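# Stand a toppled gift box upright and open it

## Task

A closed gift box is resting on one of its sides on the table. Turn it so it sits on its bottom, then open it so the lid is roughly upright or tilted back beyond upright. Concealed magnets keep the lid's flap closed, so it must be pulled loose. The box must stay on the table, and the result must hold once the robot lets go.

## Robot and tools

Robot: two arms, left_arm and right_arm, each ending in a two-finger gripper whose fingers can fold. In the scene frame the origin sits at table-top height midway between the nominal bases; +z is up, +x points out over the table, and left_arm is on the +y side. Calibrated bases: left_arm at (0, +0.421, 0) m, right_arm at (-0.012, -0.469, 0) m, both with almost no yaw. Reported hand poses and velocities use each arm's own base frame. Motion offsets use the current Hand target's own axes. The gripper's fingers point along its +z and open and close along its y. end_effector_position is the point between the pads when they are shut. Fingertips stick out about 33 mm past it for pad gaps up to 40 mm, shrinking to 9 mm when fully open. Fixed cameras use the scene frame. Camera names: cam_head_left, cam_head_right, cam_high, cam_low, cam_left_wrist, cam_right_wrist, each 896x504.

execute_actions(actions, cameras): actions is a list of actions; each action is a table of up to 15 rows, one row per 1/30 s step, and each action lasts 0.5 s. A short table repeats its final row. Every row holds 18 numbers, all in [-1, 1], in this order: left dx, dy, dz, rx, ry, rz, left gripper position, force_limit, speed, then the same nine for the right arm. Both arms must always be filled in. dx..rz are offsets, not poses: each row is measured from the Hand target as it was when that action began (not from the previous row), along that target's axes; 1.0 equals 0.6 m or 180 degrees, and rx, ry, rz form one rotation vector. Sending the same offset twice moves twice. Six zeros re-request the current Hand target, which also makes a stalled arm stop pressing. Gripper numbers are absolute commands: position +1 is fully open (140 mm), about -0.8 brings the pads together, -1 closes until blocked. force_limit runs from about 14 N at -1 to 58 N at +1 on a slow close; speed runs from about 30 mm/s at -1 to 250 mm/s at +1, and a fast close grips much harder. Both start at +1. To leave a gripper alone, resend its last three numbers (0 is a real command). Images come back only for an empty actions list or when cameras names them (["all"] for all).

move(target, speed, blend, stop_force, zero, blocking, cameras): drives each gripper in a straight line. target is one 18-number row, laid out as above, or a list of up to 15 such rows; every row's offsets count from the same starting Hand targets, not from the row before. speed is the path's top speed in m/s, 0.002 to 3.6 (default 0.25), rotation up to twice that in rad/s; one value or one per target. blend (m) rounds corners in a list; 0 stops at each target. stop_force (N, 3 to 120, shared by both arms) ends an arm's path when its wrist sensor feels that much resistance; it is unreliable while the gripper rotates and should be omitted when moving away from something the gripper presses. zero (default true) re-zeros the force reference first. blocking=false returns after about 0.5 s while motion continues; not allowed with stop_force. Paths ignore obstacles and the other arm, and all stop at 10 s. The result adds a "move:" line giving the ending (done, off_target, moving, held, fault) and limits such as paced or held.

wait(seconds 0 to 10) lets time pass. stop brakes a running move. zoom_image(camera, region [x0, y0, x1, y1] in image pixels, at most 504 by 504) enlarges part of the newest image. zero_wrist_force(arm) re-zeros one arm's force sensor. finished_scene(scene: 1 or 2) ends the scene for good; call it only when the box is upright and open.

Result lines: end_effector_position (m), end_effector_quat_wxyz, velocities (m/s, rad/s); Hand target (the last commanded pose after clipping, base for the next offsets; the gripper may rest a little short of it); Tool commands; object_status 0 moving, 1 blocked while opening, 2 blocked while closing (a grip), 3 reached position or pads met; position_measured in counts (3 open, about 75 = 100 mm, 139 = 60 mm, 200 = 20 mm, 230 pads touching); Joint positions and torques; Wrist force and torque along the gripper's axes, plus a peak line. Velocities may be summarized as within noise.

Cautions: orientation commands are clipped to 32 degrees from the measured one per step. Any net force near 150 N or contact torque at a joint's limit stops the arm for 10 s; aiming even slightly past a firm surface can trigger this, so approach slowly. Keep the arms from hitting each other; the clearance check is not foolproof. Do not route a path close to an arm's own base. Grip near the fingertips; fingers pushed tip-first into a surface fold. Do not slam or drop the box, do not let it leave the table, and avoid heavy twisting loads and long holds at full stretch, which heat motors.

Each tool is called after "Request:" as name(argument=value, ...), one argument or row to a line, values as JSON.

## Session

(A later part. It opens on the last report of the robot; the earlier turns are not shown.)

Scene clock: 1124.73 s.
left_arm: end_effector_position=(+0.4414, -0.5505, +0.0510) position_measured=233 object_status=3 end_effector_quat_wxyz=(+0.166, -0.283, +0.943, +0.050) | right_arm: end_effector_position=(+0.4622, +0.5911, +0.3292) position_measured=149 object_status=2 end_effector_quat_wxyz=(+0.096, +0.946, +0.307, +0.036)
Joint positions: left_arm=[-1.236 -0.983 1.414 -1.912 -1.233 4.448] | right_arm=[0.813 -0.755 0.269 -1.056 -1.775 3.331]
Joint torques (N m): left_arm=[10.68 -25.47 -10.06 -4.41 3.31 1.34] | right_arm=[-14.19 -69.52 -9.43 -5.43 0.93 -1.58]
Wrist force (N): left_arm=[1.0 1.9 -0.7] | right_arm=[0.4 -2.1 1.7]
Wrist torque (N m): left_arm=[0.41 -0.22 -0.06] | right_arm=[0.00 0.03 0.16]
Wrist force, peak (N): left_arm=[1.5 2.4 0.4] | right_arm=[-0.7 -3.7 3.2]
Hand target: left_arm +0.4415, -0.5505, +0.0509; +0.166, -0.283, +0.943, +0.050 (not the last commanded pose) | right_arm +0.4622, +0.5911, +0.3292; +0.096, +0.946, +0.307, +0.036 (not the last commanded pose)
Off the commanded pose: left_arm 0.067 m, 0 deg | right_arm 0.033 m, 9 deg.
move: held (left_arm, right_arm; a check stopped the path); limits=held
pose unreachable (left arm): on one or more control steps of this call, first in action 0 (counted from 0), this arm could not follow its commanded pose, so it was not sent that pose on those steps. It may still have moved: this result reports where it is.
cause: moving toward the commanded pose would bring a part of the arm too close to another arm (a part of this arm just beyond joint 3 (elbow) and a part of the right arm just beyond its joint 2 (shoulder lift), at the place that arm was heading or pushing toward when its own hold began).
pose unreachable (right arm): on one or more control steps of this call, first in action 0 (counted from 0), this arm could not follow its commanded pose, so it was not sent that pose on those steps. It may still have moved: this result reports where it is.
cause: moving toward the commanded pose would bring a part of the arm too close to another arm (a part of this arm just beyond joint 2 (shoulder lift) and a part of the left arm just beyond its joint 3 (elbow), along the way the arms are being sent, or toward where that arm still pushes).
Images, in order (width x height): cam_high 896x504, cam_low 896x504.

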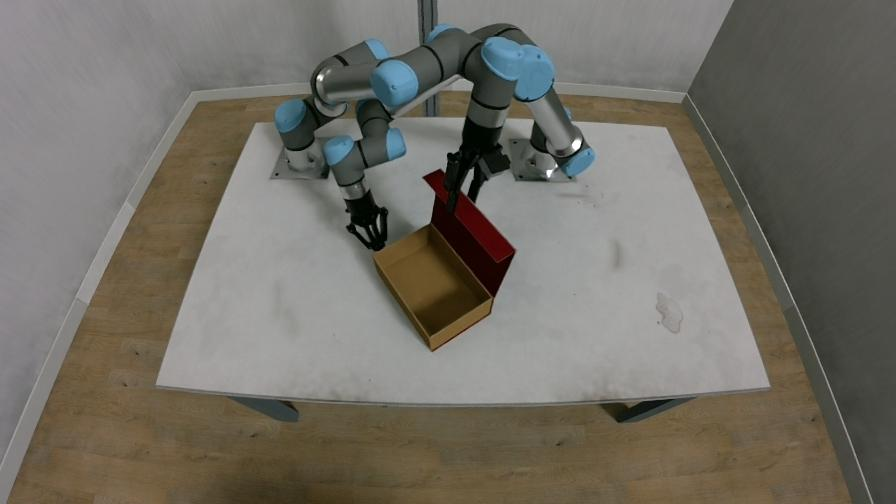

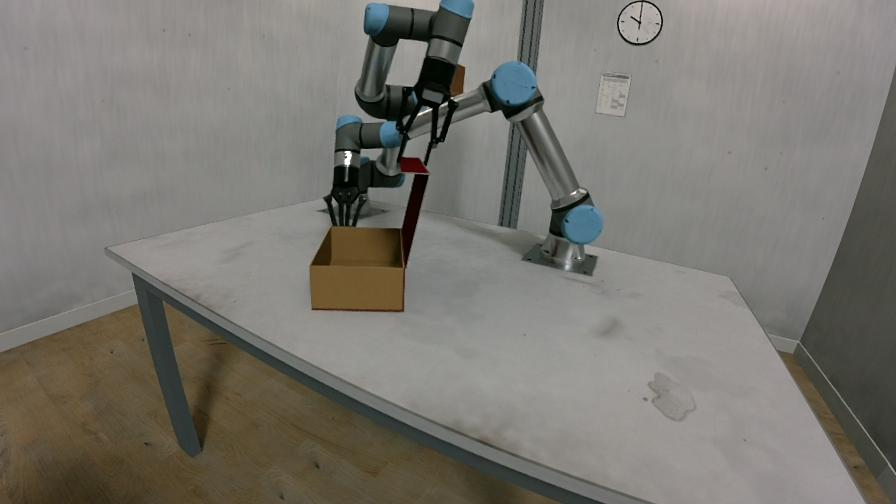

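Request:
move(
  target=[0,0,0,0,0,0,-1,1,0,0,0,0,0,0,0,0.1,-0.1,-1],
  cameras=["cam_low","cam_right_wrist"],
)

Request:
zoom_image(
  camera="cam_low",
  region=[250, 70, 500, 320],
)

Scene clock: 1136.87 s.
left_arm: end_effector_position=(+0.4415, -0.5505, +0.0509) position_measured=233 object_status=3 end_effector_quat_wxyz=(+0.166, -0.283, +0.943, +0.050) | right_arm: end_effector_position=(+0.4622, +0.5911, +0.3292) position_measured=117 object_status=0 end_effector_quat_wxyz=(+0.096, +0.946, +0.307, +0.036)
Joint positions: left_arm=[-1.236 -0.983 1.414 -1.912 -1.233 4.448] | right_arm=[0.813 -0.755 0.27 -1.056 -1.775 3.331]
Joint torques (N m): left_arm=[10.42 -25.49 -10.22 -4.43 3.66 1.3] | right_arm=[-9.1 -59.01 -7.62 -5.2 0.88 -1.54]
Wrist force (N): left_arm=[0.9 1.9 -0.7] | right_arm=[-0.4 -0.8 -0.7]
Wrist torque (N m): left_arm=[0.40 -0.21 -0.06] | right_arm=[-0.25 -0.02 0.27]
Wrist force, peak (N): left_arm=[1.2 2.0 -0.8] | right_arm=[0.6 -2.7 3.1]
Hand target: left_arm +0.4415, -0.5505, +0.0509; +0.166, -0.283, +0.943, +0.050 | right_arm +0.4622, +0.5911, +0.3292; +0.096, +0.946, +0.307, +0.036
Off the commanded pose: left_arm 0.000 m, 0 deg | right_arm 0.000 m, 0 deg.
move: done
camera_calibration:
cam_right_wrist: T_world_to_cam=[[0.574528, -0.794029, 0.198583, 0.143286], [-0.798934, -0.491337, 0.346832, 0.541531], [-0.177823, -0.35792, -0.916664, 0.741467], [0, 0, 0, 1]] pos_world=[0.482176, 0.645233, 0.463402]
Images, in order (width x height): cam_low 896x504, cam_right_wrist 896x504.

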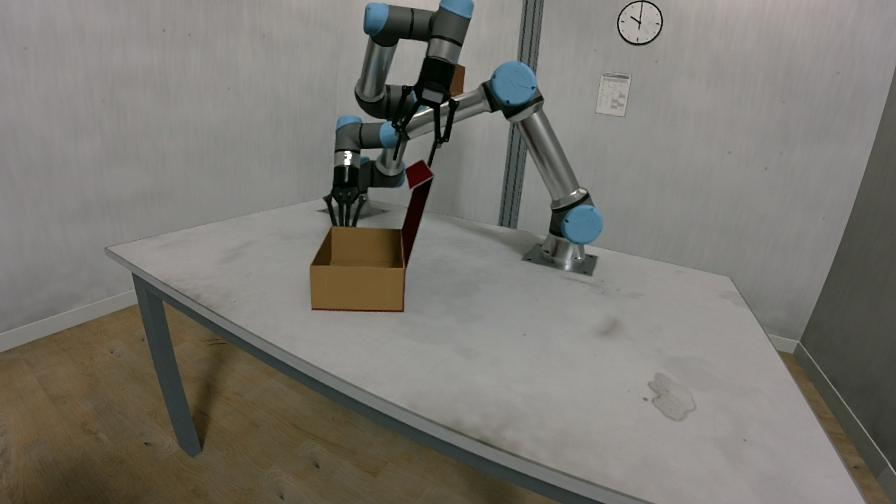

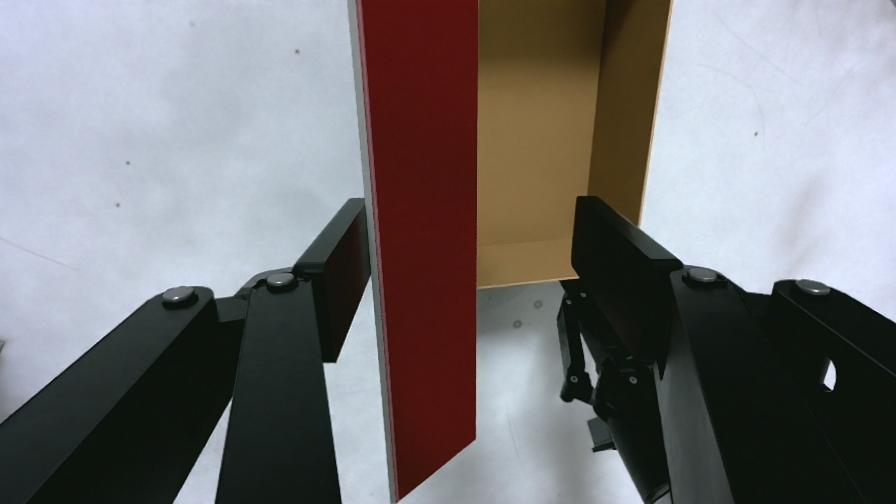

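Scaled by 2.016.

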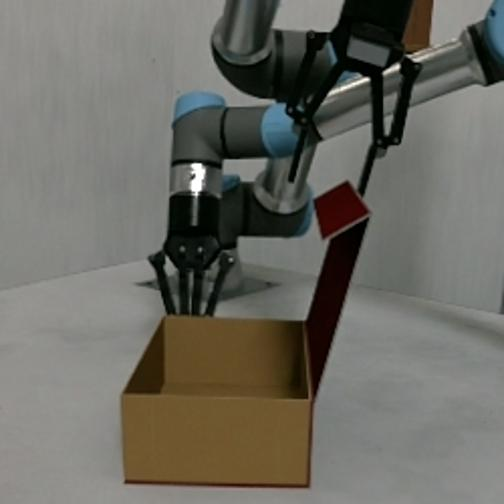

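Request:
move(
  target=[0,0,0,0,0,0,-1,1,0,0,0,0,0,0,0,1,-0.1,-1],
  cameras=["cam_low","cam_right_wrist"],
)

Request:
zoom_image(
  camera="cam_low",
  region=[250, 70, 500, 320],
)

Scene clock: 1151.33 s.
left_arm: end_effector_position=(+0.4415, -0.5505, +0.0509) position_measured=233 object_status=3 end_effector_quat_wxyz=(+0.166, -0.283, +0.943, +0.050) | right_arm: end_effector_position=(+0.4622, +0.5911, +0.3292) position_measured=3 object_status=0 end_effector_quat_wxyz=(+0.096, +0.946, +0.307, +0.036)
Joint positions: left_arm=[-1.236 -0.983 1.414 -1.912 -1.233 4.448] | right_arm=[0.813 -0.755 0.27 -1.056 -1.775 3.331]
Joint torques (N m): left_arm=[10.49 -25.35 -9.82 -4.44 3.58 1.42] | right_arm=[11.45 -39.43 -10.72 -5.03 1.12 -1.51]
Wrist force (N): left_arm=[1.0 2.0 -0.9] | right_arm=[-0.4 -0.9 -0.5]
Wrist torque (N m): left_arm=[0.42 -0.24 -0.05] | right_arm=[-0.29 -0.01 0.28]
Wrist force, peak (N): left_arm=[1.2 2.2 -0.7] | right_arm=[-0.5 -1.4 -0.2]
Hand target: left_arm +0.4415, -0.5505, +0.0509; +0.166, -0.283, +0.943, +0.050 | right_arm +0.4622, +0.5911, +0.3292; +0.096, +0.946, +0.307, +0.036
Off the commanded pose: left_arm 0.000 m, 0 deg | right_arm 0.000 m, 0 deg.
move: done
camera_calibration:
cam_right_wrist: T_world_to_cam=[[0.574574, -0.794001, 0.198564, 0.143255], [-0.798902, -0.491382, 0.346843, 0.541539], [-0.177823, -0.35792, -0.916664, 0.741467], [0, 0, 0, 1]] pos_world=[0.482176, 0.645233, 0.463402]
Images, in order (width x height): cam_low 896x504, cam_right_wrist 896x504.

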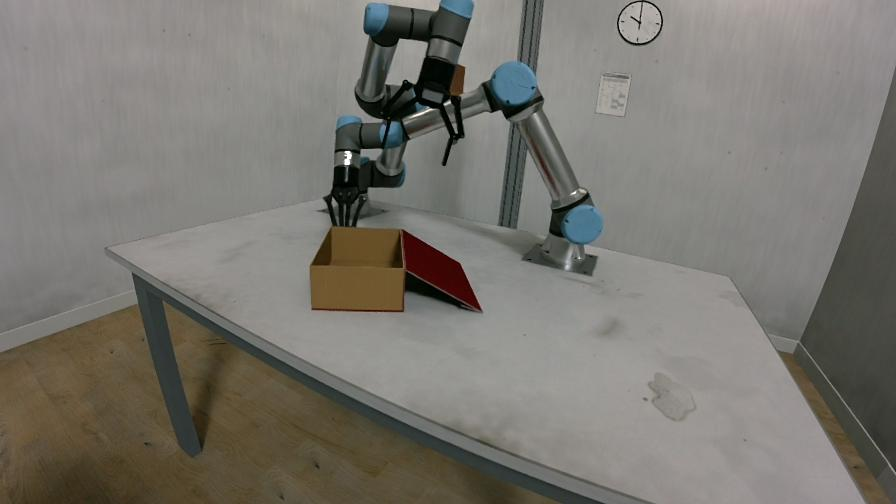

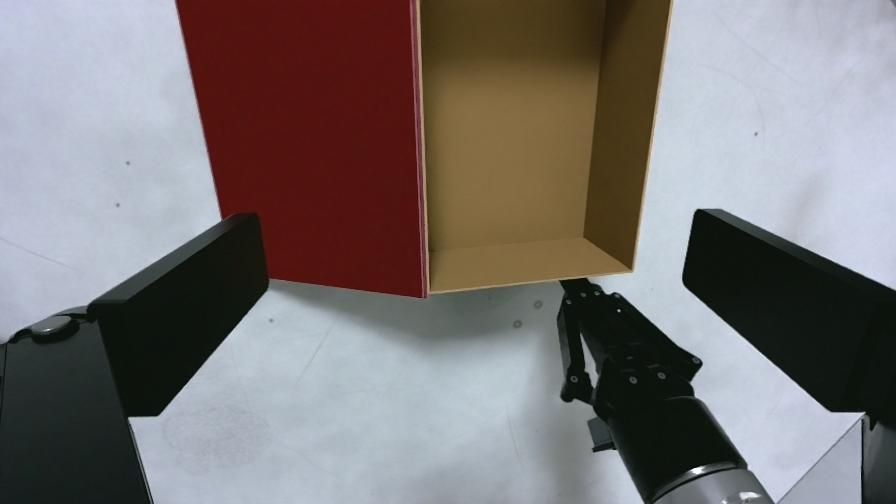

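Scaled by 2.016.

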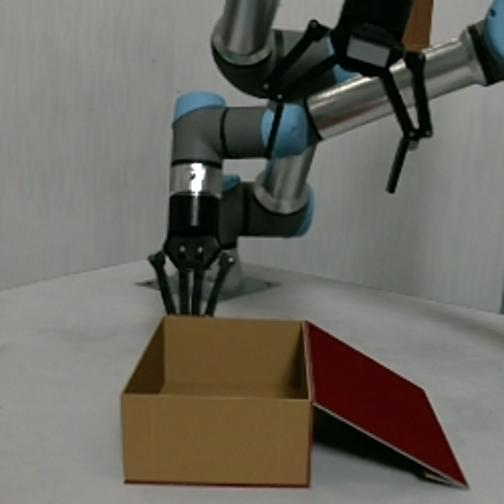

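Request:
finished_scene(
  scene=1,
)

The scene is finished: the task was done.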